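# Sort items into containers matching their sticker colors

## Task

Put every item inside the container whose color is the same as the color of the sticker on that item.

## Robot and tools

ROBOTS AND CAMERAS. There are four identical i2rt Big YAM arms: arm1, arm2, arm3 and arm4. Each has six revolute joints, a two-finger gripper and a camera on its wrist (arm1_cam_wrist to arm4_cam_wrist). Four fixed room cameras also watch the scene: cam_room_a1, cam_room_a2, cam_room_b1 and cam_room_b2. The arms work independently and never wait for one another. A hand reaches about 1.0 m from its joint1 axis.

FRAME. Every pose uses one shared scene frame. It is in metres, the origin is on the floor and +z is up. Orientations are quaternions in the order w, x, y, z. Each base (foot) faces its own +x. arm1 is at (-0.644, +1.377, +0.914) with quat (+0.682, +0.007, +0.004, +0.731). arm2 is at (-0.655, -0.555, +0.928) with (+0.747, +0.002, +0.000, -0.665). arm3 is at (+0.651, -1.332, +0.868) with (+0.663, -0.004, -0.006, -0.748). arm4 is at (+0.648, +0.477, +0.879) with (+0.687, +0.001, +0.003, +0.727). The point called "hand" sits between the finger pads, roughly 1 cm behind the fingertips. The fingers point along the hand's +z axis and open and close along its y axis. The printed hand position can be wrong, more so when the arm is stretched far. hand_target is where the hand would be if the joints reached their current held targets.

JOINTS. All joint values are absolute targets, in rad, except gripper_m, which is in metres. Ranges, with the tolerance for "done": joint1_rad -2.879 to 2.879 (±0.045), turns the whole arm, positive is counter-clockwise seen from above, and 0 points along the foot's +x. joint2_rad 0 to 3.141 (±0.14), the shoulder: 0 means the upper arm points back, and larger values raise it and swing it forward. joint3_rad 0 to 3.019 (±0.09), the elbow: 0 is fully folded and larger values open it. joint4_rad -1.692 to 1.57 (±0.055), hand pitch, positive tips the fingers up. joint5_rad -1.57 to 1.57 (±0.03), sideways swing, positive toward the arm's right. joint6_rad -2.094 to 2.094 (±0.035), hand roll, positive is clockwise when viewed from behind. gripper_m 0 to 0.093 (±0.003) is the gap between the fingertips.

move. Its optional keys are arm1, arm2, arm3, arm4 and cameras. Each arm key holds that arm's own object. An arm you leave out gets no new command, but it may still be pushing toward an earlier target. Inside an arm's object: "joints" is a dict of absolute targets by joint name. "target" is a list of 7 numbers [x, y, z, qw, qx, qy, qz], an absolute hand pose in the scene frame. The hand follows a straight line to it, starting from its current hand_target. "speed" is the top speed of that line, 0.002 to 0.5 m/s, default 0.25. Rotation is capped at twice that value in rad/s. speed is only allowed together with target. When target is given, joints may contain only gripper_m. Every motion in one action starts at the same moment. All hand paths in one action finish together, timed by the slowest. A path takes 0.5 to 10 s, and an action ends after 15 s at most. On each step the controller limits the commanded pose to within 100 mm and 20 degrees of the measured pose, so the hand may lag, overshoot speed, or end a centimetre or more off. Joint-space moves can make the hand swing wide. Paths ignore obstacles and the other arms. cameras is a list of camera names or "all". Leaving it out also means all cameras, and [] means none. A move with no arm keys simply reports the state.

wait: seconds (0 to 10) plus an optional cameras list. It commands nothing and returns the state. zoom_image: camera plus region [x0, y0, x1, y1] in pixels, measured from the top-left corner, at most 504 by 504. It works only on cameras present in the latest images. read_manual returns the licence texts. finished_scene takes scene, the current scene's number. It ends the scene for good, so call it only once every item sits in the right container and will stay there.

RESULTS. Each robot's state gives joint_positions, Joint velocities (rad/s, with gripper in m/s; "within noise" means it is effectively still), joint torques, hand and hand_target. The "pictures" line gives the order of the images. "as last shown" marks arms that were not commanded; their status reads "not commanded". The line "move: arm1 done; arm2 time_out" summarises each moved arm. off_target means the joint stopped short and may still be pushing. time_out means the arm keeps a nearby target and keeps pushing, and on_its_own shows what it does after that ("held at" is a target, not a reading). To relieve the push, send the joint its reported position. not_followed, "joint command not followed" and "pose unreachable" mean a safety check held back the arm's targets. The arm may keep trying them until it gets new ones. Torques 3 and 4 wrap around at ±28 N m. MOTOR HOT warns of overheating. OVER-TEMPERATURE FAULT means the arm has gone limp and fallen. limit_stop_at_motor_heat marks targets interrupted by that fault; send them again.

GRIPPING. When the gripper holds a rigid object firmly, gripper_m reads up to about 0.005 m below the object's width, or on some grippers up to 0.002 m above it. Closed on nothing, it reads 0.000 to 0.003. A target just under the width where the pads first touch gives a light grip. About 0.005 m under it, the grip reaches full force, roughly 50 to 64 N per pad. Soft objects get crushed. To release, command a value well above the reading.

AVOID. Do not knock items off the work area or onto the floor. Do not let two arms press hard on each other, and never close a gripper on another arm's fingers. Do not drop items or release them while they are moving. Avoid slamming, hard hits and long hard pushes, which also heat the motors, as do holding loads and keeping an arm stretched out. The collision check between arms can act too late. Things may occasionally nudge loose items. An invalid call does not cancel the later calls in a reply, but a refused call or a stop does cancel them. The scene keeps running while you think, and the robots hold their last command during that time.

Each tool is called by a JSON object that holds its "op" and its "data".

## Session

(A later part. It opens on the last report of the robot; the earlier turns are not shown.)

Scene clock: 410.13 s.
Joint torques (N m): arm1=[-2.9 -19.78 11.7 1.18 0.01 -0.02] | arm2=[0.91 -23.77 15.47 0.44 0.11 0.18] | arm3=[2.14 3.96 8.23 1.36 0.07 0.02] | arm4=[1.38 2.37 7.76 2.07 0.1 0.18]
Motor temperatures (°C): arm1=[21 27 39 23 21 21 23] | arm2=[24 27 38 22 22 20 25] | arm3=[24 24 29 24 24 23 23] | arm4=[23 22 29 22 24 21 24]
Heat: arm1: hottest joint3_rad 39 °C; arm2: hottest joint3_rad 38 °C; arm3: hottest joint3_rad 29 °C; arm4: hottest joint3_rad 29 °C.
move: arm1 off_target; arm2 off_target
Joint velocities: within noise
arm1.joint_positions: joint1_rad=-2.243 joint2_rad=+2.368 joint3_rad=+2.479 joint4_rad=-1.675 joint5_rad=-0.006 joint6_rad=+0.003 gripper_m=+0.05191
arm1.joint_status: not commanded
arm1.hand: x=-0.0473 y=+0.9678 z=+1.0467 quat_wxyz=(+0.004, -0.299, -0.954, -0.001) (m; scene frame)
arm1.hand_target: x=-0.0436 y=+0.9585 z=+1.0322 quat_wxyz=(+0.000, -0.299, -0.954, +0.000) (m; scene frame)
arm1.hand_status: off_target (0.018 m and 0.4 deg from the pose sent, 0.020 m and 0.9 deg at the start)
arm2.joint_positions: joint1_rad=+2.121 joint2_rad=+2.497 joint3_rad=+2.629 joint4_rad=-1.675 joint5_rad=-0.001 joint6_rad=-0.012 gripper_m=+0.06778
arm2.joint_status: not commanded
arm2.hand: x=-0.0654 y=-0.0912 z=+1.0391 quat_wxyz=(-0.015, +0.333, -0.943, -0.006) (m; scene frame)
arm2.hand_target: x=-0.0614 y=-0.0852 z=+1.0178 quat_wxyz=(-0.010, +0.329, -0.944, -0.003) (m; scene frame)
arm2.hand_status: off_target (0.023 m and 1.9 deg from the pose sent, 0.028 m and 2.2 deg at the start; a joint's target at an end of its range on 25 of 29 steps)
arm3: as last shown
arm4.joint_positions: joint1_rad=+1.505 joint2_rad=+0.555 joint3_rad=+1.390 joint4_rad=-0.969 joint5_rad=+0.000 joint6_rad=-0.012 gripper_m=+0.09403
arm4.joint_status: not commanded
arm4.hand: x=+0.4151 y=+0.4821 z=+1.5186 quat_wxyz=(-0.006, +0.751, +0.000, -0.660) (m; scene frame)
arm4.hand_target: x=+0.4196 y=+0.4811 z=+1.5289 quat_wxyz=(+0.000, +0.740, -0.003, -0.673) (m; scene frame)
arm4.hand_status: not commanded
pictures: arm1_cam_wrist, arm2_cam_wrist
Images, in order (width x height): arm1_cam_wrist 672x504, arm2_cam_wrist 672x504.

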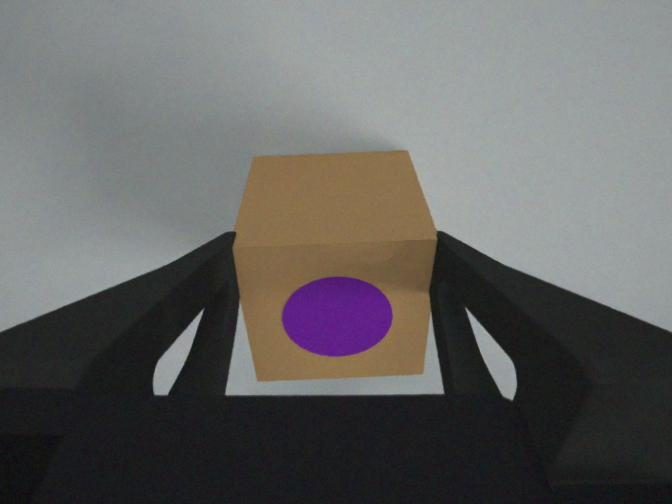

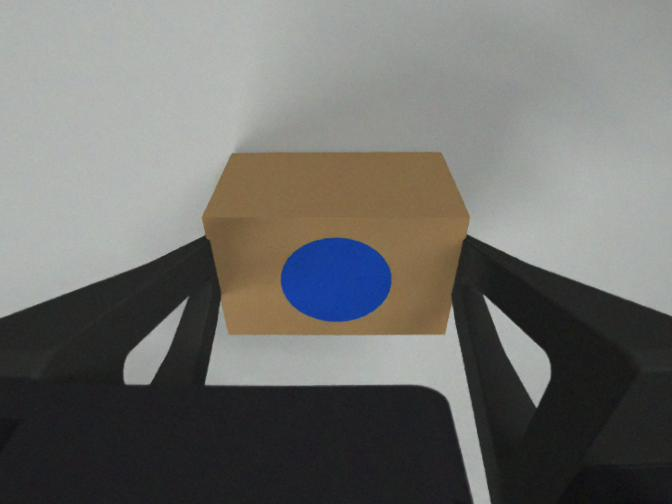

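{"op": "move", "data": {"arm1": {"target": [-0.043, 0.958, 1.055, 0, 0.2995, 0.9541, 0], "speed": 0.06}, "arm2": {"target": [-0.06, -0.084, 1.034, 0, -0.3289, 0.9444, 0], "speed": 0.06}, "cameras": []}}

{"op": "move", "data": {"arm1": {"joints": {"gripper_m": 0.072}}, "arm2": {"joints": {"gripper_m": 0.088}}, "cameras": ["arm1_cam_wrist", "arm2_cam_wrist"]}}

Scene clock: 418.13 s.
Joint torques (N m): arm1=[-2.49 -20.54 15.5 0.03 -0.01 0.02] | arm2=[0.91 -25.76 15.42 0.44 0.11 0.19] | arm3=[2.08 4.13 8.21 1.32 0.07 0.03] | arm4=[1.2 2.49 7.8 2.18 0.09 0.14]
Motor temperatures (°C): arm1=[21 28 38 23 21 21 23] | arm2=[24 27 37 22 22 20 25] | arm3=[24 24 29 24 24 23 23] | arm4=[23 22 29 22 24 21 24]
Heat: arm1: hottest joint3_rad 38 °C; arm2: hottest joint3_rad 37 °C; arm3: hottest joint3_rad 29 °C; arm4: hottest joint3_rad 29 °C.
move: arm1 off_target; arm2 done
Joint velocities: within noise
arm1.joint_positions: joint1_rad=-2.243 joint2_rad=+2.372 joint3_rad=+2.487 joint4_rad=-1.684 joint5_rad=-0.006 joint6_rad=+0.003 gripper_m=+0.05191
arm1.joint_status: not commanded
arm1.hand: x=-0.0479 y=+0.9682 z=+1.0471 quat_wxyz=(+0.006, -0.299, -0.954, -0.001) (m; scene frame)
arm1.hand_target: x=-0.0438 y=+0.9587 z=+1.0548 quat_wxyz=(-0.006, -0.299, -0.954, +0.002) (m; scene frame)
arm1.hand_status: off_target (0.014 m and 0.7 deg from the pose sent, 0.013 m and 0.4 deg at the start; a joint's target at an end of its range on 20 of 29 steps)
arm2.joint_positions: joint1_rad=+2.121 joint2_rad=+2.497 joint3_rad=+2.629 joint4_rad=-1.675 joint5_rad=-0.001 joint6_rad=-0.012 gripper_m=+0.06778
arm2.joint_status: not commanded
arm2.hand: x=-0.0653 y=-0.0911 z=+1.0393 quat_wxyz=(-0.015, +0.333, -0.943, -0.006) (m; scene frame)
arm2.hand_target: x=-0.0608 y=-0.0847 z=+1.0338 quat_wxyz=(-0.020, +0.329, -0.944, -0.007) (m; scene frame)
arm2.hand_status: done (0.010 m and 1.9 deg from the pose sent, 0.010 m and 1.9 deg at the start; a joint's target at an end of its range on 27 of 29 steps)
arm3, arm4: as last shown
pictures: none
No camera images: "cameras" was empty.

Scene clock: 418.63 s.
Joint torques (N m): arm1=[-2.78 -20.78 15.42 0.12 0 -0.05] | arm2=[0.97 -25.58 15.42 0.43 0.11 0.18] | arm3=[2.08 4.01 8.16 1.35 0.07 0.03] | arm4=[1.14 2.32 7.79 2.11 0.09 0.14]
Motor temperatures (°C): arm1=[21 28 38 23 21 21 23] | arm2=[24 27 37 22 22 20 25] | arm3=[24 24 29 24 24 23 23] | arm4=[23 22 29 22 24 21 24]
Heat: arm1: hottest joint3_rad 38 °C; arm2: hottest joint3_rad 37 °C; arm3: hottest joint3_rad 29 °C; arm4: hottest joint3_rad 29 °C.
move: arm1 done; arm2 done
Joint velocities: within noise
arm1.joint_positions: joint1_rad=-2.243 joint2_rad=+2.372 joint3_rad=+2.487 joint4_rad=-1.684 joint5_rad=-0.006 joint6_rad=+0.003 gripper_m=+0.07196
arm1.joint_status: all done
arm1.hand: x=-0.0479 y=+0.9682 z=+1.0465 quat_wxyz=(+0.007, -0.299, -0.954, -0.001) (m; scene frame)
arm1.hand_target: x=-0.0438 y=+0.9587 z=+1.0549 quat_wxyz=(-0.006, -0.299, -0.954, +0.002) (m; scene frame)
arm1.hand_status: not commanded
arm2.joint_positions: joint1_rad=+2.121 joint2_rad=+2.497 joint3_rad=+2.629 joint4_rad=-1.675 joint5_rad=-0.001 joint6_rad=-0.011 gripper_m=+0.08792
arm2.joint_status: all done
arm2.hand: x=-0.0653 y=-0.0912 z=+1.0393 quat_wxyz=(-0.015, +0.333, -0.943, -0.006) (m; scene frame)
arm2.hand_target: x=-0.0608 y=-0.0848 z=+1.0338 quat_wxyz=(-0.020, +0.329, -0.944, -0.007) (m; scene frame)
arm2.hand_status: not commanded
arm3, arm4: as last shown
pictures: arm1_cam_wrist, arm2_cam_wrist
Images, in order (width x height): arm1_cam_wrist 672x504, arm2_cam_wrist 672x504.

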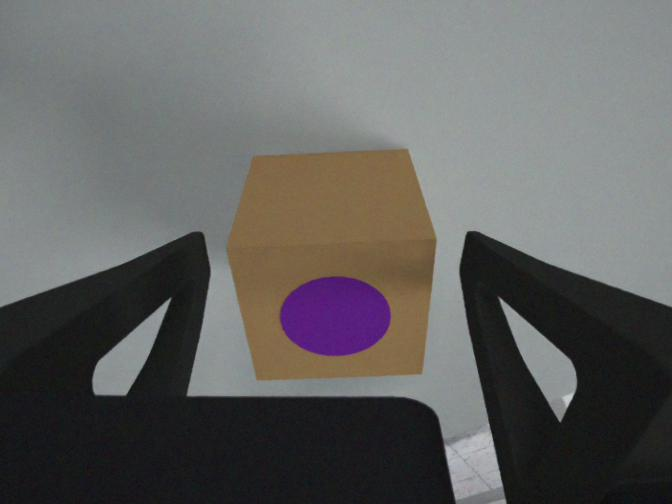

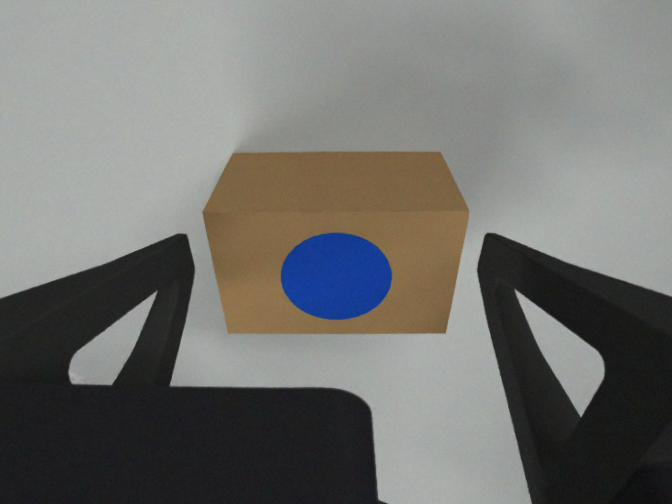

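{"op": "move", "data": {"arm1": {"target": [-0.046, 0.960, 1.11, 0.0416, 0.2984, 0.9532, -0.013], "speed": 0.1}, "arm2": {"target": [-0.062, -0.086, 1.10, 0.0411, -0.3286, 0.9435, 0.0143], "speed": 0.1}, "arm4": {"joints": {"joint1_rad": 2.186, "joint2_rad": 0.86, "joint3_rad": 1.2, "joint4_rad": -1.3}}, "cameras": ["arm1_cam_wrist", "arm2_cam_wrist", "cam_room_a2"]}}

Scene clock: 440.80 s.
Joint torques (N m): arm1=[-2.49 -24.23 14.94 0.13 0 -0.07] | arm2=[0.91 -27.99 14.48 0.62 0.11 0.19] | arm3=[2.02 4.01 8.17 1.36 0.06 0.03] | arm4=[0.97 -3.72 10.81 0.54 0.1 0.15]
Motor temperatures (°C): arm1=[21 29 38 23 21 21 22] | arm2=[24 27 37 22 22 20 24] | arm3=[24 24 29 23 24 23 23] | arm4=[23 22 30 22 24 21 24]
Heat: arm1: hottest joint3_rad 38 °C; arm2: hottest joint3_rad 37 °C; arm3: hottest joint3_rad 29 °C; arm4: hottest joint3_rad 30 °C.
move: arm1 off_target; arm2 off_target; arm4 done
Joint velocities: within noise
arm1.joint_positions: joint1_rad=-2.243 joint2_rad=+2.335 joint3_rad=+2.487 joint4_rad=-1.684 joint5_rad=-0.006 joint6_rad=+0.003 gripper_m=+0.07196
arm1.joint_status: not commanded
arm1.hand: x=-0.0482 y=+0.9687 z=+1.0729 quat_wxyz=(-0.011, -0.299, -0.954, +0.004) (m; scene frame)
arm1.hand_target: x=-0.0472 y=+0.9611 z=+1.1096 quat_wxyz=(-0.042, -0.298, -0.953, +0.013) (m; scene frame)
arm1.hand_status: off_target (0.038 m and 3.6 deg from the pose sent, 0.064 m and 5.8 deg at the start; a joint's target at an end of its range on 12 of 39 steps)
arm2.joint_positions: joint1_rad=+2.121 joint2_rad=+2.434 joint3_rad=+2.629 joint4_rad=-1.675 joint5_rad=-0.001 joint6_rad=-0.011 gripper_m=+0.08792
arm2.joint_status: not commanded
arm2.hand: x=-0.0654 y=-0.0914 z=+1.0852 quat_wxyz=(-0.045, +0.332, -0.942, -0.016) (m; scene frame)
arm2.hand_target: x=-0.0628 y=-0.0868 z=+1.0997 quat_wxyz=(-0.060, +0.328, -0.942, -0.021) (m; scene frame)
arm2.hand_status: off_target (0.016 m and 0.7 deg from the pose sent, 0.061 m and 3.2 deg at the start; a joint's target at an end of its range on 37 of 39 steps)
arm3: as last shown
arm4.joint_positions: joint1_rad=+2.183 joint2_rad=+0.856 joint3_rad=+1.173 joint4_rad=-1.289 joint5_rad=+0.000 joint6_rad=-0.011 gripper_m=+0.09404
arm4.joint_status: all done
arm4.hand: x=+0.3933 y=+0.2766 z=+1.2580 quat_wxyz=(+0.096, +0.900, +0.318, -0.282) (m; scene frame)
arm4.hand_target: x=+0.3932 y=+0.2755 z=+1.2687 quat_wxyz=(+0.100, +0.900, +0.314, -0.286) (m; scene frame)
arm4.hand_status: not commanded
pictures: arm1_cam_wrist, arm2_cam_wrist, cam_room_a2
Images, in order (width x height): arm1_cam_wrist 672x504, arm2_cam_wrist 672x504, cam_room_a2 672x504.

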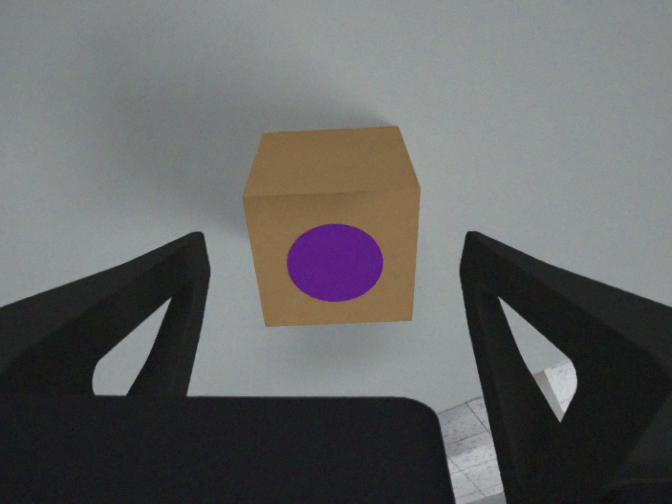

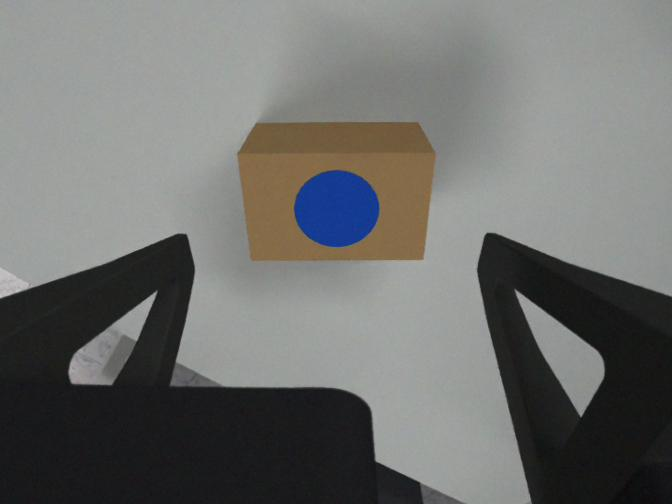

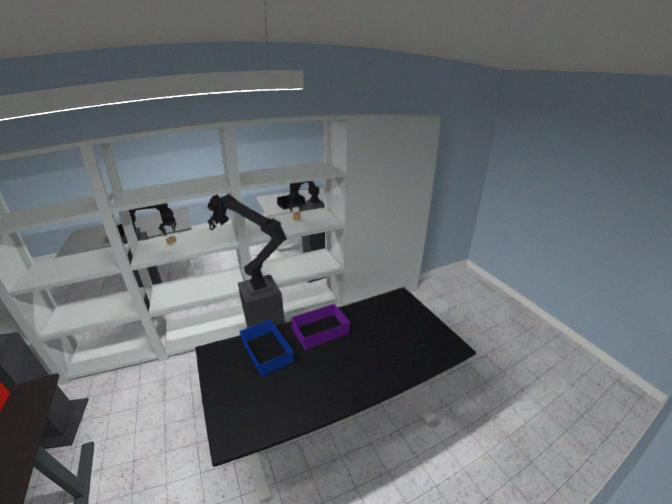

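{"op": "move", "data": {"arm1": {"target": [-0.10, 0.998, 1.14, 0.0832, 0.2984, 0.9505, -0.0261], "speed": 0.12}, "arm2": {"target": [-0.12, -0.132, 1.11, 0.0823, -0.3276, 0.9408, 0.0287], "speed": 0.12}, "cameras": ["arm1_cam_wrist", "arm2_cam_wrist"]}}

{"op": "move", "data": {"arm1": {"target": [-0.38, 1.193, 1.16, 0.0832, 0.2984, 0.9505, -0.0261], "speed": 0.25}, "arm2": {"target": [-0.39, -0.346, 1.16, 0.0823, -0.3276, 0.9408, 0.0287], "speed": 0.25}, "cameras": ["arm1_cam_wrist", "arm2_cam_wrist"]}}

Scene clock: 449.23 s.
Joint torques (N m): arm1=[-2.67 -18.78 10.92 1.32 -0.08 -0.02] | arm2=[0.85 -24.23 10.07 1.72 0.1 0.19] | arm3=[1.96 4.07 8.18 1.36 0.06 0.02] | arm4=[1.26 -3.55 10.88 0.59 0.09 0.15]
Motor temperatures (°C): arm1=[21 29 38 23 21 21 22] | arm2=[24 29 37 22 22 20 24] | arm3=[24 24 29 23 24 23 23] | arm4=[23 22 32 22 24 21 24]
Heat: arm1: hottest joint3_rad 38 °C; arm2: hottest joint3_rad 37 °C; arm3: hottest joint3_rad 29 °C; arm4: hottest joint3_rad 32 °C.
move: arm1 done; arm2 done
Joint velocities: within noise
arm1.joint_positions: joint1_rad=-2.243 joint2_rad=+1.982 joint3_rad=+2.034 joint4_rad=-1.461 joint5_rad=-0.006 joint6_rad=+0.003 gripper_m=+0.07196
arm1.joint_status: not commanded
arm1.hand: x=-0.0995 y=+1.0045 z=+1.1319 quat_wxyz=(-0.070, -0.297, -0.952, +0.022) (m; scene frame)
arm1.hand_target: x=-0.1001 y=+0.9982 z=+1.1399 quat_wxyz=(-0.083, -0.298, -0.950, +0.026) (m; scene frame)
arm1.hand_status: done (0.010 m and 1.6 deg from the pose sent, 0.090 m and 8.6 deg at the start)
arm2.joint_positions: joint1_rad=+2.121 joint2_rad=+2.056 joint3_rad=+2.044 joint4_rad=-1.385 joint5_rad=-0.001 joint6_rad=-0.011 gripper_m=+0.08792
arm2.joint_status: not commanded
arm2.hand: x=-0.1187 y=-0.1334 z=+1.1175 quat_wxyz=(-0.083, +0.332, -0.939, -0.030) (m; scene frame)
arm2.hand_target: x=-0.1200 y=-0.1322 z=+1.1101 quat_wxyz=(-0.082, +0.328, -0.941, -0.029) (m; scene frame)
arm2.hand_status: done (0.008 m and 0.5 deg from the pose sent, 0.072 m and 4.6 deg at the start)
arm3, arm4: as last shown
pictures: arm1_cam_wrist, arm2_cam_wrist
Images, in order (width x height): arm1_cam_wrist 672x504, arm2_cam_wrist 672x504.

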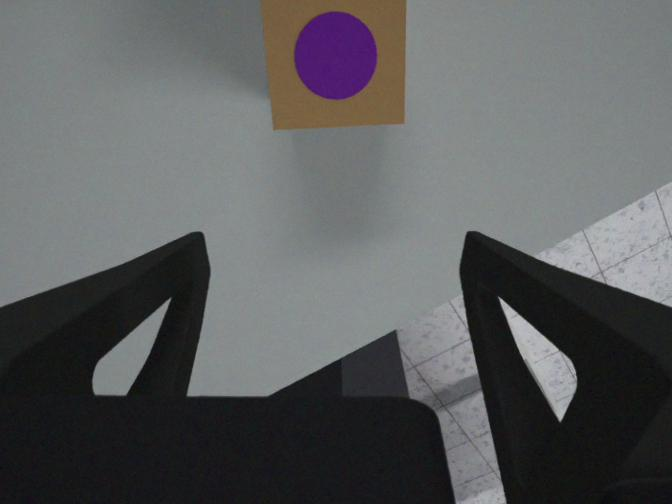

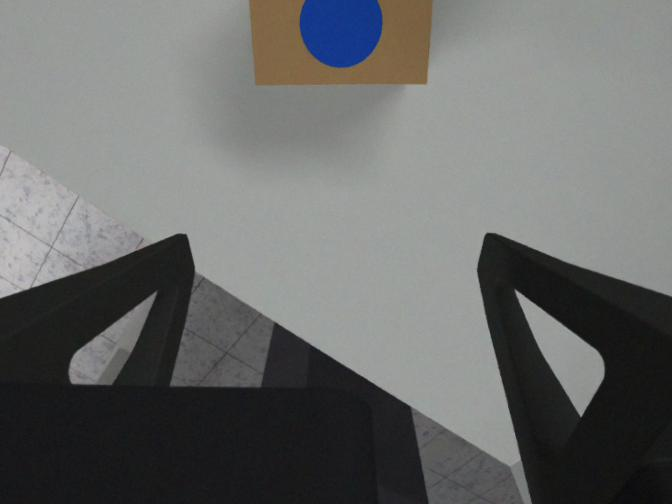

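Scene clock: 451.27 s.
Joint torques (N m): arm1=[-2.78 -3.37 11.04 0.43 0 -0.07] | arm2=[1.08 -7.77 10.17 0.75 0.12 0.19] | arm3=[2.14 4.13 8.2 1.33 0.08 0.03] | arm4=[1.32 -3.14 10.86 0.55 0.1 0.15]
Motor temperatures (°C): arm1=[21 29 38 23 21 21 22] | arm2=[24 29 37 22 22 20 24] | arm3=[24 24 29 23 24 23 23] | arm4=[23 22 32 22 24 21 24]
Heat: arm1: hottest joint3_rad 38 °C; arm2: hottest joint3_rad 37 °C; arm3: hottest joint3_rad 29 °C; arm4: hottest joint3_rad 32 °C.
move: arm1 done; arm2 off_target
Joint velocities: within noise
arm1.joint_positions: joint1_rad=-2.247 joint2_rad=+1.038 joint3_rad=+1.041 joint4_rad=-1.373 joint5_rad=-0.007 joint6_rad=-0.001 gripper_m=+0.07196
arm1.joint_status: not commanded
arm1.hand: x=-0.3775 y=+1.1953 z=+1.1607 quat_wxyz=(-0.089, -0.297, -0.950, +0.028) (m; scene frame)
arm1.hand_target: x=-0.3800 y=+1.1931 z=+1.1599 quat_wxyz=(-0.083, -0.298, -0.950, +0.026) (m; scene frame)
arm1.hand_status: done (0.003 m and 0.7 deg from the pose sent, 0.339 m and 1.6 deg at the start)
arm2.joint_positions: joint1_rad=+2.121 joint2_rad=+1.104 joint3_rad=+1.057 joint4_rad=-1.318 joint5_rad=-0.001 joint6_rad=-0.011 gripper_m=+0.08792
arm2.joint_status: not commanded
arm2.hand: x=-0.3852 y=-0.3434 z=+1.1701 quat_wxyz=(-0.099, +0.331, -0.938, -0.035) (m; scene frame)
arm2.hand_target: x=-0.3900 y=-0.3461 z=+1.1603 quat_wxyz=(-0.083, +0.328, -0.941, -0.029) (m; scene frame)
arm2.hand_status: off_target (0.012 m and 2.1 deg from the pose sent, 0.347 m and 0.5 deg at the start)
arm3, arm4: as last shown
pictures: arm1_cam_wrist, arm2_cam_wrist
Images, in order (width x height): arm1_cam_wrist 672x504, arm2_cam_wrist 672x504.

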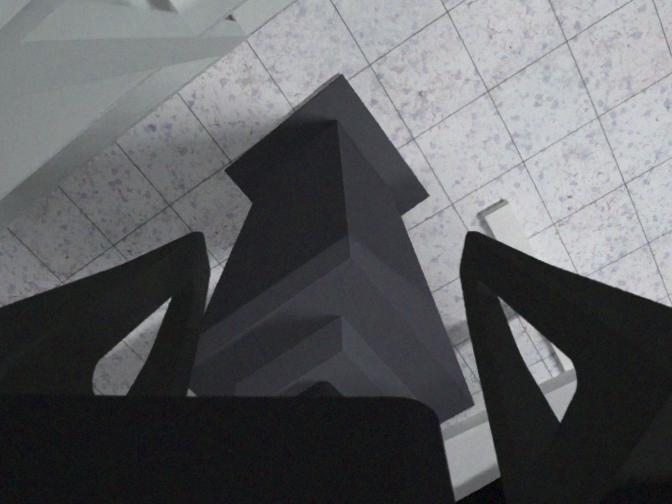

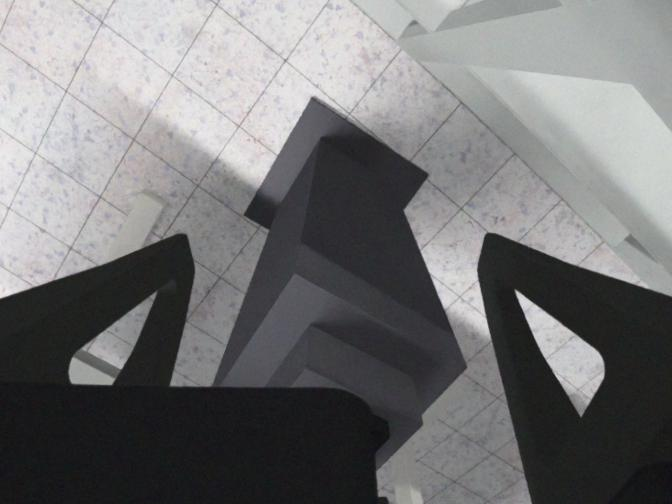

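{"op": "move", "data": {"arm4": {"target": [0.061, 0.010, 1.14, -0.1262, -0.8722, -0.3046, 0.3613], "speed": 0.2}, "cameras": ["arm4_cam_wrist", "cam_room_a2"]}}

Scene clock: 461.00 s.
Joint torques (N m): arm1=[-2.9 -3.43 11.08 0.47 -0.04 -0.06] | arm2=[1.03 -7.59 10.22 0.73 0.11 0.19] | arm3=[2.02 4.07 8.17 1.33 0.07 0.02] | arm4=[0.56 -20.01 13.35 1.42 0.09 0.14]
Motor temperatures (°C): arm1=[21 28 38 23 21 21 22] | arm2=[24 28 37 22 22 20 24] | arm3=[24 24 29 23 24 23 23] | arm4=[23 22 34 22 24 21 24]
Heat: arm1: hottest joint3_rad 38 °C; arm2: hottest joint3_rad 37 °C; arm3: hottest joint3_rad 29 °C; arm4: hottest joint3_rad 34 °C.
move: arm4 off_target
Joint velocities: within noise
arm1, arm2, arm3: as last shown
arm4.joint_positions: joint1_rad=+2.183 joint2_rad=+1.847 joint3_rad=+1.702 joint4_rad=-0.692 joint5_rad=+0.000 joint6_rad=-0.011 gripper_m=+0.09404
arm4.joint_status: not commanded
arm4.hand: x=+0.0736 y=+0.0240 z=+1.1219 quat_wxyz=(+0.117, +0.879, +0.311, -0.342) (m; scene frame)
arm4.hand_target: x=+0.0623 y=+0.0110 z=+1.1402 quat_wxyz=(+0.126, +0.872, +0.305, -0.362) (m; scene frame)
arm4.hand_status: off_target (0.026 m and 2.7 deg from the pose sent, 0.442 m and 10.4 deg at the start)
pictures: arm4_cam_wrist, cam_room_a2
Images, in order (width x height): arm4_cam_wrist 672x504, cam_room_a2 672x504.

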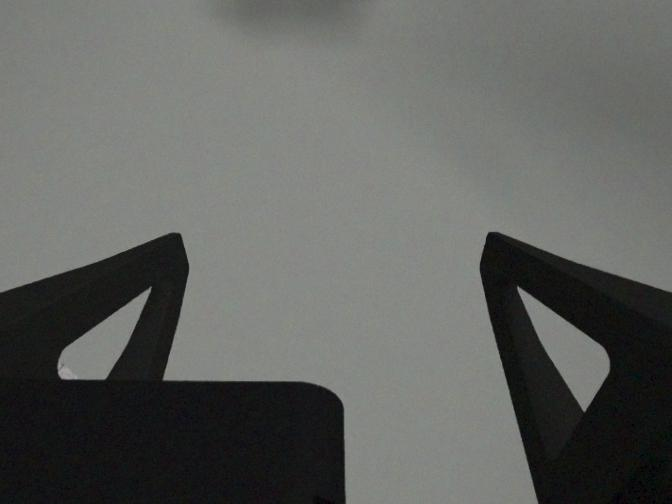

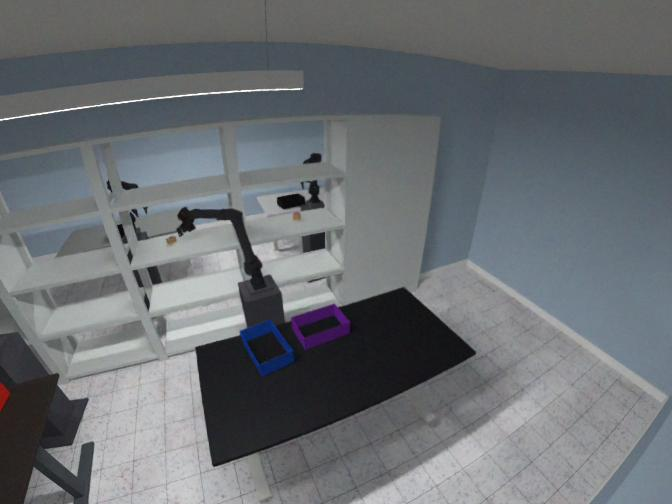

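{"op": "move", "data": {"arm4": {"target": [-0.029, -0.066, 1.115, -0.1262, -0.8722, -0.3046, 0.3613], "speed": 0.15}, "cameras": ["arm4_cam_wrist"]}}

Scene clock: 466.20 s.
Joint torques (N m): arm1=[-2.49 -3.37 10.92 0.59 -0.05 -0.04] | arm2=[0.97 -7.53 10.19 0.72 0.11 0.19] | arm3=[2.02 4.01 8.2 1.36 0.06 0.02] | arm4=[1.85 -24.7 13.53 0.69 0.19 0.18]
Motor temperatures (°C): arm1=[21 28 38 23 21 21 22] | arm2=[24 28 36 22 22 20 24] | arm3=[24 24 29 23 24 23 23] | arm4=[23 22 35 22 24 21 24]
Heat: arm1: hottest joint3_rad 38 °C; arm2: hottest joint3_rad 36 °C; arm3: hottest joint3_rad 29 °C; arm4: hottest joint3_rad 35 °C.
move: arm4 off_target
Joint velocities: within noise
arm1, arm2: as last shown
arm3.joint_positions: joint1_rad=+1.679 joint2_rad=+0.543 joint3_rad=+1.386 joint4_rad=-1.599 joint5_rad=-0.001 joint6_rad=-0.008 gripper_m=+0.09398
arm3.joint_status: not commanded
arm3.hand: x=+0.8160 y=-1.3270 z=+1.3685 quat_wxyz=(-0.397, +0.001, -0.918, +0.010) (m; scene frame)
arm3.hand_target: x=+0.8169 y=-1.3254 z=+1.3733 quat_wxyz=(-0.399, +0.002, -0.917, +0.007) (m; scene frame)
arm3.hand_status: not commanded
arm4.joint_positions: joint1_rad=+2.183 joint2_rad=+2.223 joint3_rad=+2.264 joint4_rad=-0.842 joint5_rad=+0.000 joint6_rad=-0.010 gripper_m=+0.09404
arm4.joint_status: not commanded
arm4.hand: x=-0.0249 y=-0.0538 z=+1.1131 quat_wxyz=(+0.122, +0.873, +0.308, -0.358) (m; scene frame)
arm4.hand_target: x=-0.0283 y=-0.0654 z=+1.1148 quat_wxyz=(+0.127, +0.872, +0.305, -0.362) (m; scene frame)
arm4.hand_status: off_target (0.013 m and 0.7 deg from the pose sent, 0.137 m and 2.7 deg at the start)
pictures: arm4_cam_wrist
Images, in order (width x height): arm4_cam_wrist 672x504.

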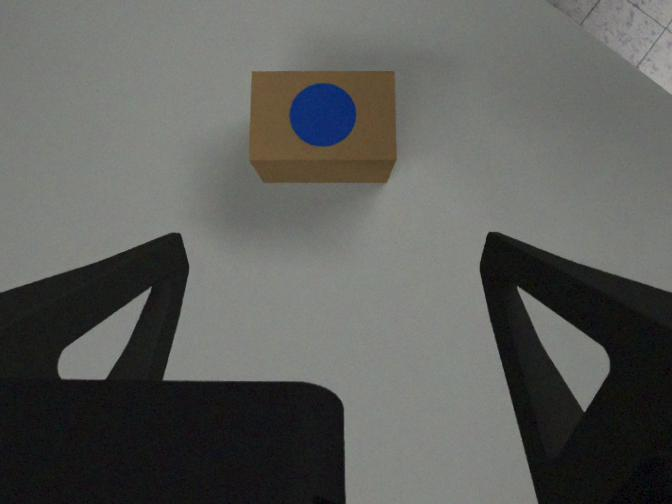

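{"op": "move", "data": {"arm4": {"target": [-0.0782, -0.1117, 1.045, -0.1449, -0.8483, -0.2971, 0.4138], "speed": 0.1}, "cameras": ["arm4_cam_wrist"]}}

Scene clock: 481.80 s.
Joint torques (N m): arm1=[-2.96 -3.31 10.96 0.43 -0.07 -0.03] | arm2=[1.08 -7.71 10.22 0.72 0.11 0.18] | arm3=[1.96 4.19 8.18 1.39 0.08 0.02] | arm4=[1.38 -26.7 13.75 1.66 0.24 0.16]
Motor temperatures (°C): arm1=[21 27 38 23 21 21 22] | arm2=[24 27 36 22 22 20 23] | arm3=[24 24 29 23 24 23 23] | arm4=[23 23 37 22 24 21 24]
Heat: arm1: hottest joint3_rad 38 °C; arm2: hottest joint3_rad 36 °C; arm3: hottest joint3_rad 29 °C; arm4: hottest joint3_rad 37 °C.
move: arm4 off_target
Joint velocities: within noise
arm1, arm2, arm3: as last shown
arm4.joint_positions: joint1_rad=+2.188 joint2_rad=+2.423 joint3_rad=+2.398 joint4_rad=-0.671 joint5_rad=+0.004 joint6_rad=-0.008 gripper_m=+0.09404
arm4.joint_status: not commanded
arm4.hand: x=-0.0725 y=-0.0968 z=+1.0456 quat_wxyz=(+0.138, +0.853, +0.302, -0.403) (m; scene frame)
arm4.hand_target: x=-0.0769 y=-0.1106 z=+1.0449 quat_wxyz=(+0.145, +0.848, +0.297, -0.414) (m; scene frame)
arm4.hand_status: off_target (0.016 m and 1.6 deg from the pose sent, 0.104 m and 7.6 deg at the start)
pictures: arm4_cam_wrist
Images, in order (width x height): arm4_cam_wrist 672x504.

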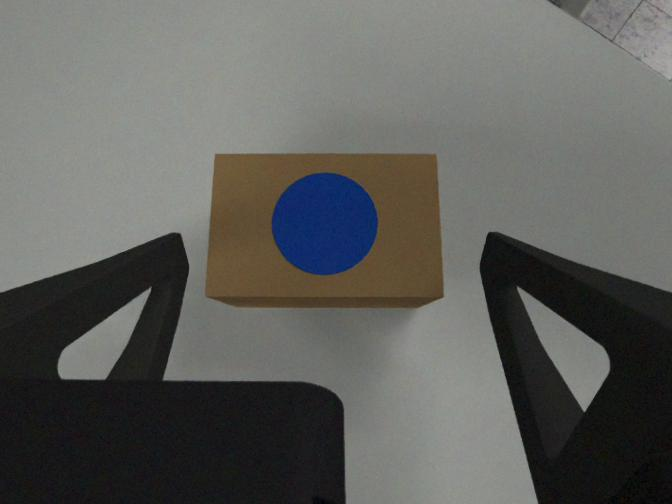

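{"op": "move", "data": {"arm4": {"target": [-0.080, -0.117, 1.032, -0.1449, -0.8483, -0.2971, 0.4138], "speed": 0.06}, "cameras": ["arm4_cam_wrist"]}}

{"op": "move", "data": {"arm4": {"joints": {"gripper_m": 0.06}}, "cameras": ["arm4_cam_wrist"]}}

Scene clock: 489.77 s.
Joint torques (N m): arm1=[-2.73 -3.02 10.91 0.39 -0.02 -0.05] | arm2=[1.03 -7.53 10.19 0.7 0.11 0.2] | arm3=[1.96 4.01 8.18 1.33 0.07 0.02] | arm4=[1.9 -26.64 13.7 1.76 0.2 0.15]
Motor temperatures (°C): arm1=[21 26 38 23 21 21 22] | arm2=[24 27 35 22 22 20 23] | arm3=[24 24 29 23 24 23 23] | arm4=[23 24 39 22 24 21 24]
Heat: arm1: hottest joint3_rad 38 °C; arm2: hottest joint3_rad 35 °C; arm3: hottest joint3_rad 29 °C; arm4: hottest joint3_rad 39 °C.
move: arm4 off_target
Joint velocities: within noise
arm1, arm2, arm3: as last shown
arm4.joint_positions: joint1_rad=+2.193 joint2_rad=+2.447 joint3_rad=+2.412 joint4_rad=-0.662 joint5_rad=+0.007 joint6_rad=-0.005 gripper_m=+0.09404
arm4.joint_status: not commanded
arm4.hand: x=-0.0737 y=-0.1026 z=+1.0337 quat_wxyz=(+0.138, +0.853, +0.302, -0.403) (m; scene frame)
arm4.hand_target: x=-0.0786 y=-0.1159 z=+1.0320 quat_wxyz=(+0.145, +0.848, +0.297, -0.414) (m; scene frame)
arm4.hand_status: off_target (0.016 m and 1.7 deg from the pose sent, 0.025 m and 1.6 deg at the start)
pictures: arm4_cam_wrist
Images, in order (width x height): arm4_cam_wrist 672x504.

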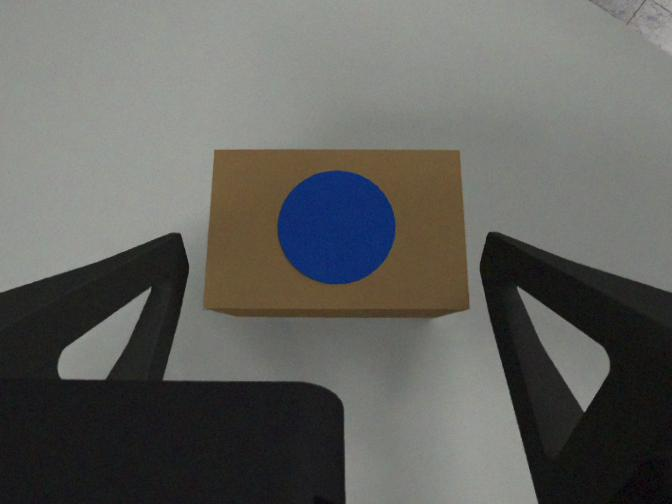

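Scene clock: 490.30 s.
Joint torques (N m): arm1=[-2.9 -3.08 11.17 0.47 -0.03 -0.05] | arm2=[0.97 -7.59 10.21 0.69 0.11 0.19] | arm3=[2.02 4.13 8.21 1.35 0.06 0.03] | arm4=[1.79 -27.16 13.67 1.61 0.2 0.17]
Motor temperatures (°C): arm1=[21 26 38 23 21 21 22] | arm2=[24 27 35 22 22 20 23] | arm3=[24 24 29 23 24 23 23] | arm4=[23 24 39 22 24 21 24]
Heat: arm1: hottest joint3_rad 38 °C; arm2: hottest joint3_rad 35 °C; arm3: hottest joint3_rad 29 °C; arm4: hottest joint3_rad 39 °C.
move: arm4 off_target
Joint velocities: within noise
arm1, arm2, arm3: as last shown
arm4.joint_positions: joint1_rad=+2.193 joint2_rad=+2.447 joint3_rad=+2.412 joint4_rad=-0.662 joint5_rad=+0.007 joint6_rad=-0.005 gripper_m=+0.06902
arm4.joint_status: gripper_m off_target (ended at +0.06905, target +0.06000)
arm4.hand: x=-0.0737 y=-0.1026 z=+1.0337 quat_wxyz=(+0.138, +0.853, +0.302, -0.403) (m; scene frame)
arm4.hand_target: x=-0.0786 y=-0.1159 z=+1.0320 quat_wxyz=(+0.145, +0.848, +0.297, -0.414) (m; scene frame)
arm4.hand_status: not commanded
pictures: arm4_cam_wrist
Images, in order (width x height): arm4_cam_wrist 672x504.

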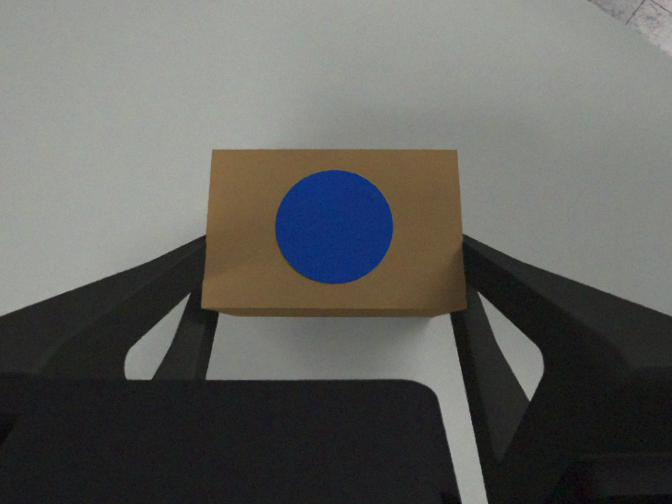

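{"op": "move", "data": {"arm4": {"target": [-0.03, -0.075, 1.11, -0.1449, -0.8483, -0.2971, 0.4138], "speed": 0.12}, "cameras": ["arm4_cam_wrist"]}}

{"op": "move", "data": {"arm4": {"target": [0.31, 0.208, 1.15, -0.1449, -0.8483, -0.2971, 0.4138], "speed": 0.2}, "cameras": ["arm4_cam_wrist", "cam_room_a2"]}}

Scene clock: 511.90 s.
Joint torques (N m): arm1=[-3.14 -3.49 11 0.39 -0.06 0.03] | arm2=[0.97 -7.59 10.21 0.73 0.11 0.19] | arm3=[1.96 3.96 8.17 1.37 0.07 0.03] | arm4=[1.08 -28.16 9.35 1.99 0.17 0.17]
Motor temperatures (°C): arm1=[21 26 37 23 21 21 22] | arm2=[24 26 35 22 22 20 23] | arm3=[24 24 29 23 24 23 23] | arm4=[23 25 40 22 24 21 25]
Heat: arm1: hottest joint3_rad 37 °C; arm2: hottest joint3_rad 35 °C; arm3: hottest joint3_rad 29 °C; arm4: hottest joint3_rad 40 °C.
move: arm4 done
Joint velocities: within noise
arm1, arm2, arm3: as last shown
arm4.joint_positions: joint1_rad=+2.193 joint2_rad=+2.212 joint3_rad=+2.164 joint4_rad=-0.644 joint5_rad=+0.007 joint6_rad=-0.005 gripper_m=+0.06902
arm4.joint_status: not commanded
arm4.hand: x=-0.0321 y=-0.0691 z=+1.1025 quat_wxyz=(+0.139, +0.852, +0.302, -0.405) (m; scene frame)
arm4.hand_target: x=-0.0299 y=-0.0749 z=+1.1099 quat_wxyz=(+0.145, +0.848, +0.297, -0.413) (m; scene frame)
arm4.hand_status: done (0.010 m and 1.4 deg from the pose sent, 0.092 m and 1.7 deg at the start)
pictures: arm4_cam_wrist
Images, in order (width x height): arm4_cam_wrist 672x504.

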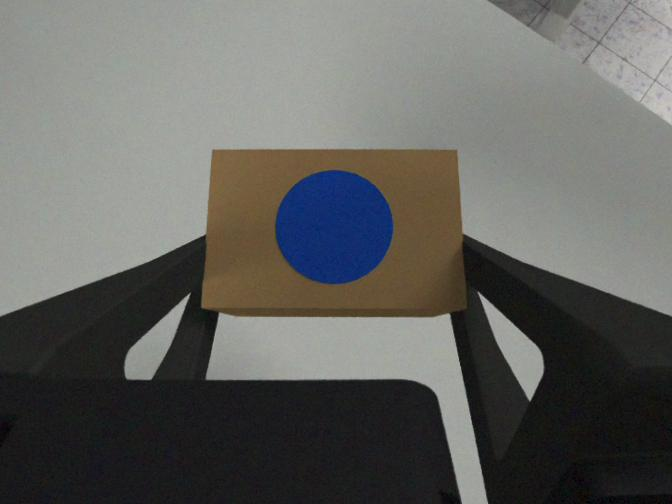

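Scene clock: 514.77 s.
Joint torques (N m): arm1=[-3.19 -2.78 10.89 0.28 -0.03 -0.1] | arm2=[1.03 -7.59 10.21 0.73 0.11 0.19] | arm3=[1.96 4.13 8.21 1.33 0.07 0.02] | arm4=[0.91 -6.36 9.63 0.91 -0.02 0.09]
Motor temperatures (°C): arm1=[21 26 37 23 21 21 22] | arm2=[24 26 35 22 22 20 23] | arm3=[24 24 29 23 24 23 23] | arm4=[23 25 40 22 24 21 26]
Heat: arm1: hottest joint3_rad 37 °C; arm2: hottest joint3_rad 35 °C; arm3: hottest joint3_rad 29 °C; arm4: hottest joint3_rad 40 °C.
move: arm4 done
Joint velocities: within noise
arm1, arm2, arm3: as last shown
arm4.joint_positions: joint1_rad=+2.193 joint2_rad=+0.967 joint3_rad=+0.811 joint4_rad=-0.501 joint5_rad=+0.004 joint6_rad=-0.005 gripper_m=+0.06902
arm4.joint_status: not commanded
arm4.hand: x=+0.3101 y=+0.2062 z=+1.1528 quat_wxyz=(+0.145, +0.845, +0.300, -0.419) (m; scene frame)
arm4.hand_target: x=+0.3100 y=+0.2080 z=+1.1501 quat_wxyz=(+0.145, +0.848, +0.297, -0.414) (m; scene frame)
arm4.hand_status: done (0.003 m and 0.8 deg from the pose sent, 0.443 m and 1.4 deg at the start)
pictures: arm4_cam_wrist, cam_room_a2
Images, in order (width x height): arm4_cam_wrist 672x504, cam_room_a2 672x504.

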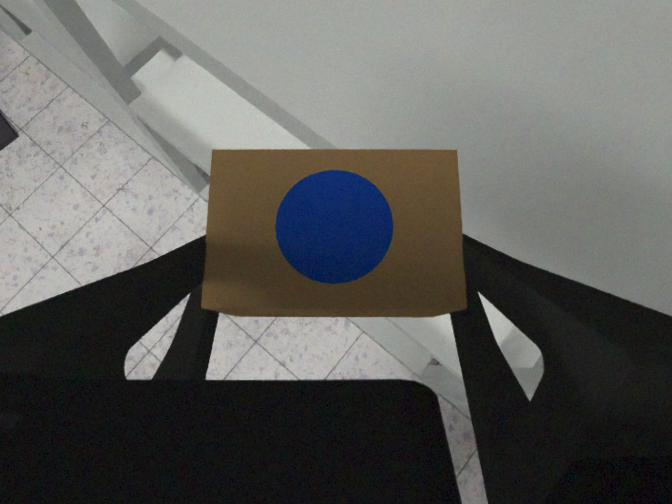

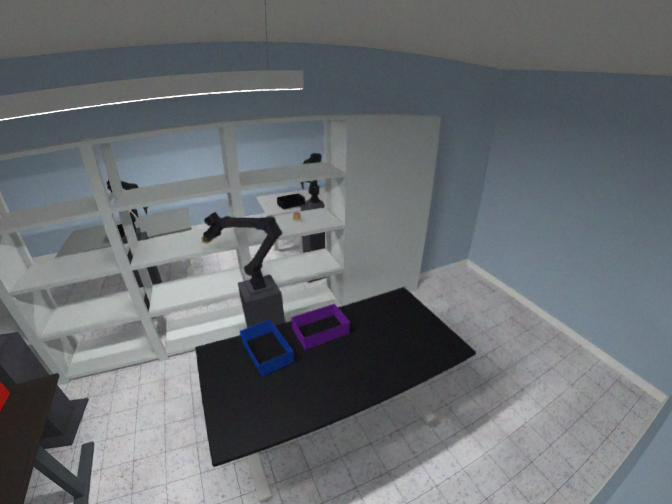

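{"op": "move", "data": {"arm4": {"joints": {"joint2_rad": 0.80, "joint3_rad": 1.05, "joint4_rad": -1.4}}, "arm1": {"joints": {"joint1_rad": -1.0, "joint2_rad": 0.55, "joint3_rad": 1.0}}, "arm2": {"joints": {"joint1_rad": 0.8, "joint2_rad": 0.55, "joint3_rad": 1.0}}, "cameras": []}}

{"op": "move", "data": {"arm4": {"joints": {"joint1_rad": -1.81, "joint2_rad": 0.86, "joint3_rad": 1.09, "joint4_rad": -0.9}}, "cameras": ["arm4_cam_wrist", "cam_room_a2"]}}

Scene clock: 527.00 s.
Joint torques (N m): arm1=[-1.14 4.01 11.92 0.85 0.07 0.01] | arm2=[0.38 0.26 11.04 1.66 -0.08 0.19] | arm3=[2.02 4.13 8.18 1.32 0.06 0.02] | arm4=[0.62 -1.9 9.78 0.35 -0.04 0.11]
Motor temperatures (°C): arm1=[21 25 37 23 21 21 22] | arm2=[24 26 34 22 22 20 23] | arm3=[24 24 29 23 24 23 23] | arm4=[23 25 39 22 24 21 26]
Heat: arm1: hottest joint3_rad 37 °C; arm2: hottest joint3_rad 34 °C; arm3: hottest joint3_rad 29 °C; arm4: hottest joint3_rad 39 °C.
move: arm1 done; arm2 done; arm4 done
Joint velocities: within noise
arm1.joint_positions: joint1_rad=-1.006 joint2_rad=+0.541 joint3_rad=+0.984 joint4_rad=-1.373 joint5_rad=-0.010 joint6_rad=-0.002 gripper_m=+0.07198
arm1.joint_status: all done
arm1.hand: x=-0.4582 y=+1.5102 z=+1.2620 quat_wxyz=(-0.292, +0.297, -0.903, -0.106) (m; scene frame)
arm1.hand_target: x=-0.4583 y=+1.5115 z=+1.2668 quat_wxyz=(-0.291, +0.302, -0.902, -0.105) (m; scene frame)
arm1.hand_status: not commanded
arm2.joint_positions: joint1_rad=+0.805 joint2_rad=+0.544 joint3_rad=+1.002 joint4_rad=-1.318 joint5_rad=+0.003 joint6_rad=-0.011 gripper_m=+0.08794
arm2.joint_status: all done
arm2.hand: x=-0.4683 y=-0.7000 z=+1.2952 quat_wxyz=(-0.329, -0.295, -0.890, +0.113) (m; scene frame)
arm2.hand_target: x=-0.4694 y=-0.7002 z=+1.2912 quat_wxyz=(-0.321, -0.303, -0.891, +0.108) (m; scene frame)
arm2.hand_status: not commanded
arm3: as last shown
arm4.joint_positions: joint1_rad=+2.193 joint2_rad=+0.794 joint3_rad=+1.036 joint4_rad=-1.390 joint5_rad=+0.003 joint6_rad=-0.005 gripper_m=+0.06903
arm4.joint_status: all done
arm4.hand: x=+0.4336 y=+0.3057 z=+1.1963 quat_wxyz=(+0.069, +0.921, +0.327, -0.201) (m; scene frame)
arm4.hand_target: x=+0.4326 y=+0.3058 z=+1.2003 quat_wxyz=(+0.070, +0.922, +0.323, -0.200) (m; scene frame)
arm4.hand_status: not commanded
pictures: none
No camera images: "cameras" was empty.

Scene clock: 529.63 s.
Joint torques (N m): arm1=[-1.26 4.07 12.08 1.14 0.1 -0.01] | arm2=[0.32 0.32 11.07 1.65 -0.08 0.2] | arm3=[2.02 4.13 8.21 1.33 0.06 0.03] | arm4=[0.79 -5.25 13.41 1.47 -0.04 0.11]
Motor temperatures (°C): arm1=[21 25 37 23 21 21 22] | arm2=[24 26 34 22 22 20 23] | arm3=[24 24 29 23 24 23 23] | arm4=[23 25 39 22 24 21 26]
Heat: arm1: hottest joint3_rad 37 °C; arm2: hottest joint3_rad 34 °C; arm3: hottest joint3_rad 29 °C; arm4: hottest joint3_rad 39 °C.
move: arm4 done
Joint velocities: within noise
arm1, arm2, arm3: as last shown
arm4.joint_positions: joint1_rad=-1.808 joint2_rad=+0.867 joint3_rad=+1.036 joint4_rad=-0.910 joint5_rad=+0.003 joint6_rad=-0.004 gripper_m=+0.06908
arm4.joint_status: all done
arm4.hand: x=+1.0297 y=+0.4080 z=+1.2391 quat_wxyz=(-0.399, -0.080, -0.912, +0.040) (m; scene frame)
arm4.hand_target: x=+1.0341 y=+0.4073 z=+1.2737 quat_wxyz=(-0.431, -0.081, -0.897, +0.041) (m; scene frame)
arm4.hand_status: not commanded
pictures: arm4_cam_wrist, cam_room_a2
Images, in order (width x height): arm4_cam_wrist 672x504, cam_room_a2 672x504.

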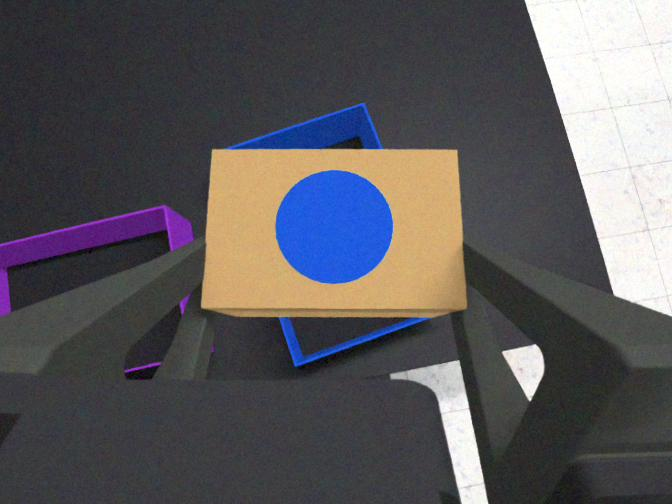

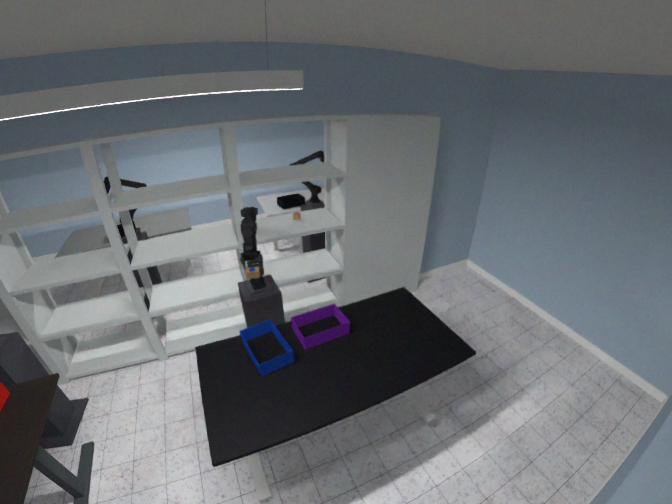

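{"op": "move", "data": {"arm4": {"target": [1.174, 0.398, 0.95, 0.4370, -0.0705, 0.8960, 0.0344], "speed": 0.2}, "cameras": ["arm4_cam_wrist", "cam_room_a2"]}}

Scene clock: 548.23 s.
Joint torques (N m): arm1=[-1.49 3.43 12.12 1.06 0.06 -0.05] | arm2=[0.38 0.38 11.04 1.66 -0.08 0.18] | arm3=[1.9 4.01 8.21 1.37 0.07 0.02] | arm4=[0.03 -12.81 7.56 1.92 -0.22 -0.12]
Motor temperatures (°C): arm1=[21 25 37 23 21 21 22] | arm2=[23 26 34 22 22 20 23] | arm3=[24 24 29 23 24 23 23] | arm4=[23 24 39 22 24 21 26]
Heat: arm1: hottest joint3_rad 37 °C; arm2: hottest joint3_rad 34 °C; arm3: hottest joint3_rad 29 °C; arm4: hottest joint3_rad 39 °C.
move: arm4 off_target
Joint velocities: within noise
arm1, arm2: as last shown
arm3.joint_positions: joint1_rad=+1.679 joint2_rad=+0.543 joint3_rad=+1.386 joint4_rad=-1.599 joint5_rad=-0.001 joint6_rad=-0.008 gripper_m=+0.09398
arm3.joint_status: not commanded
arm3.hand: x=+0.8160 y=-1.3270 z=+1.3685 quat_wxyz=(-0.397, +0.001, -0.918, +0.010) (m; scene frame)
arm3.hand_target: x=+0.8169 y=-1.3254 z=+1.3733 quat_wxyz=(-0.399, +0.002, -0.917, +0.007) (m; scene frame)
arm3.hand_status: not commanded
arm4.joint_positions: joint1_rad=-1.870 joint2_rad=+1.572 joint3_rad=+0.726 joint4_rad=+0.113 joint5_rad=-0.317 joint6_rad=-0.243 gripper_m=+0.06908
arm4.joint_status: not commanded
arm4.hand: x=+1.1655 y=+0.4043 z=+0.9412 quat_wxyz=(-0.422, +0.065, -0.903, -0.042) (m; scene frame)
arm4.hand_target: x=+1.1737 y=+0.3980 z=+0.9501 quat_wxyz=(-0.437, +0.071, -0.896, -0.034) (m; scene frame)
arm4.hand_status: off_target (0.014 m and 2.2 deg from the pose sent, 0.323 m and 19.9 deg at the start)
pictures: arm4_cam_wrist, cam_room_a2
Images, in order (width x height): arm4_cam_wrist 672x504, cam_room_a2 672x504.

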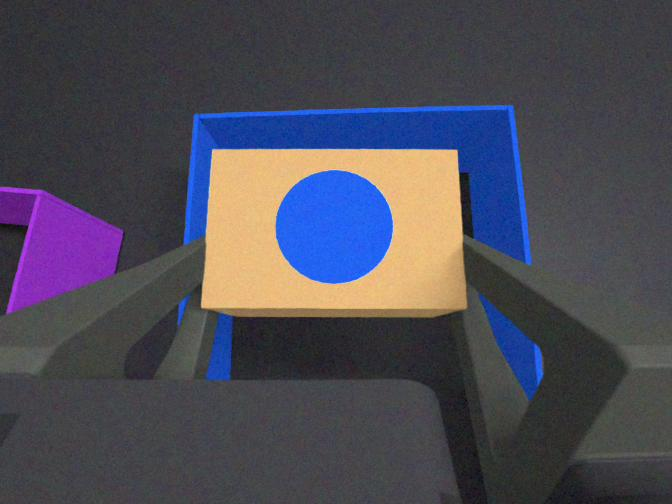

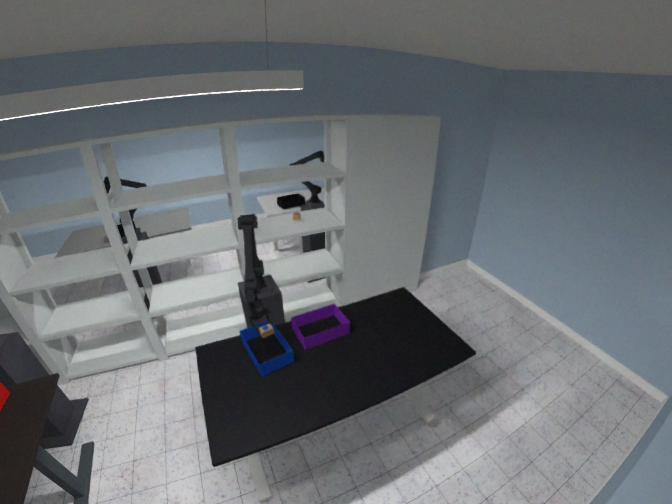

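{"op": "move", "data": {"arm4": {"target": [1.196, 0.389, 0.80, 0.4370, -0.0705, 0.8960, 0.0344], "speed": 0.12}, "cameras": ["arm4_cam_wrist"]}}

Scene clock: 559.40 s.
Joint torques (N m): arm1=[-1.2 3.84 11.95 1.1 0.08 -0.06] | arm2=[0.26 0.38 11.04 1.66 -0.08 0.19] | arm3=[2.02 4.07 8.21 1.35 0.06 0.02] | arm4=[0.21 -15.27 5.55 1.85 -0.17 -0.09]
Motor temperatures (°C): arm1=[21 25 37 23 21 21 22] | arm2=[23 26 34 22 22 20 23] | arm3=[24 24 29 23 24 23 23] | arm4=[23 24 38 22 24 21 26]
Heat: arm1: hottest joint3_rad 37 °C; arm2: hottest joint3_rad 34 °C; arm3: hottest joint3_rad 29 °C; arm4: hottest joint3_rad 38 °C.
move: arm4 off_target
Joint velocities: within noise
arm1, arm2, arm3: as last shown
arm4.joint_positions: joint1_rad=-1.876 joint2_rad=+2.018 joint3_rad=+0.754 joint4_rad=+0.529 joint5_rad=-0.322 joint6_rad=-0.247 gripper_m=+0.06908
arm4.joint_status: not commanded
arm4.hand: x=+1.1821 y=+0.3970 z=+0.7960 quat_wxyz=(-0.422, +0.065, -0.903, -0.042) (m; scene frame)
arm4.hand_target: x=+1.1955 y=+0.3889 z=+0.8004 quat_wxyz=(-0.437, +0.070, -0.896, -0.034) (m; scene frame)
arm4.hand_status: off_target (0.016 m and 2.2 deg from the pose sent, 0.145 m and 2.2 deg at the start)
pictures: arm4_cam_wrist
Images, in order (width x height): arm4_cam_wrist 672x504.

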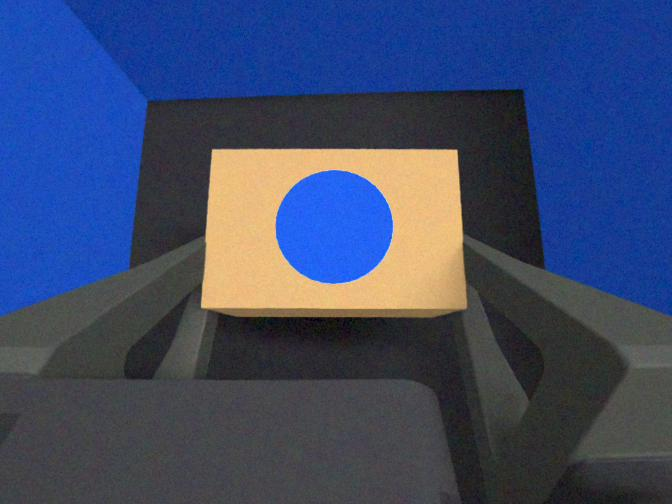

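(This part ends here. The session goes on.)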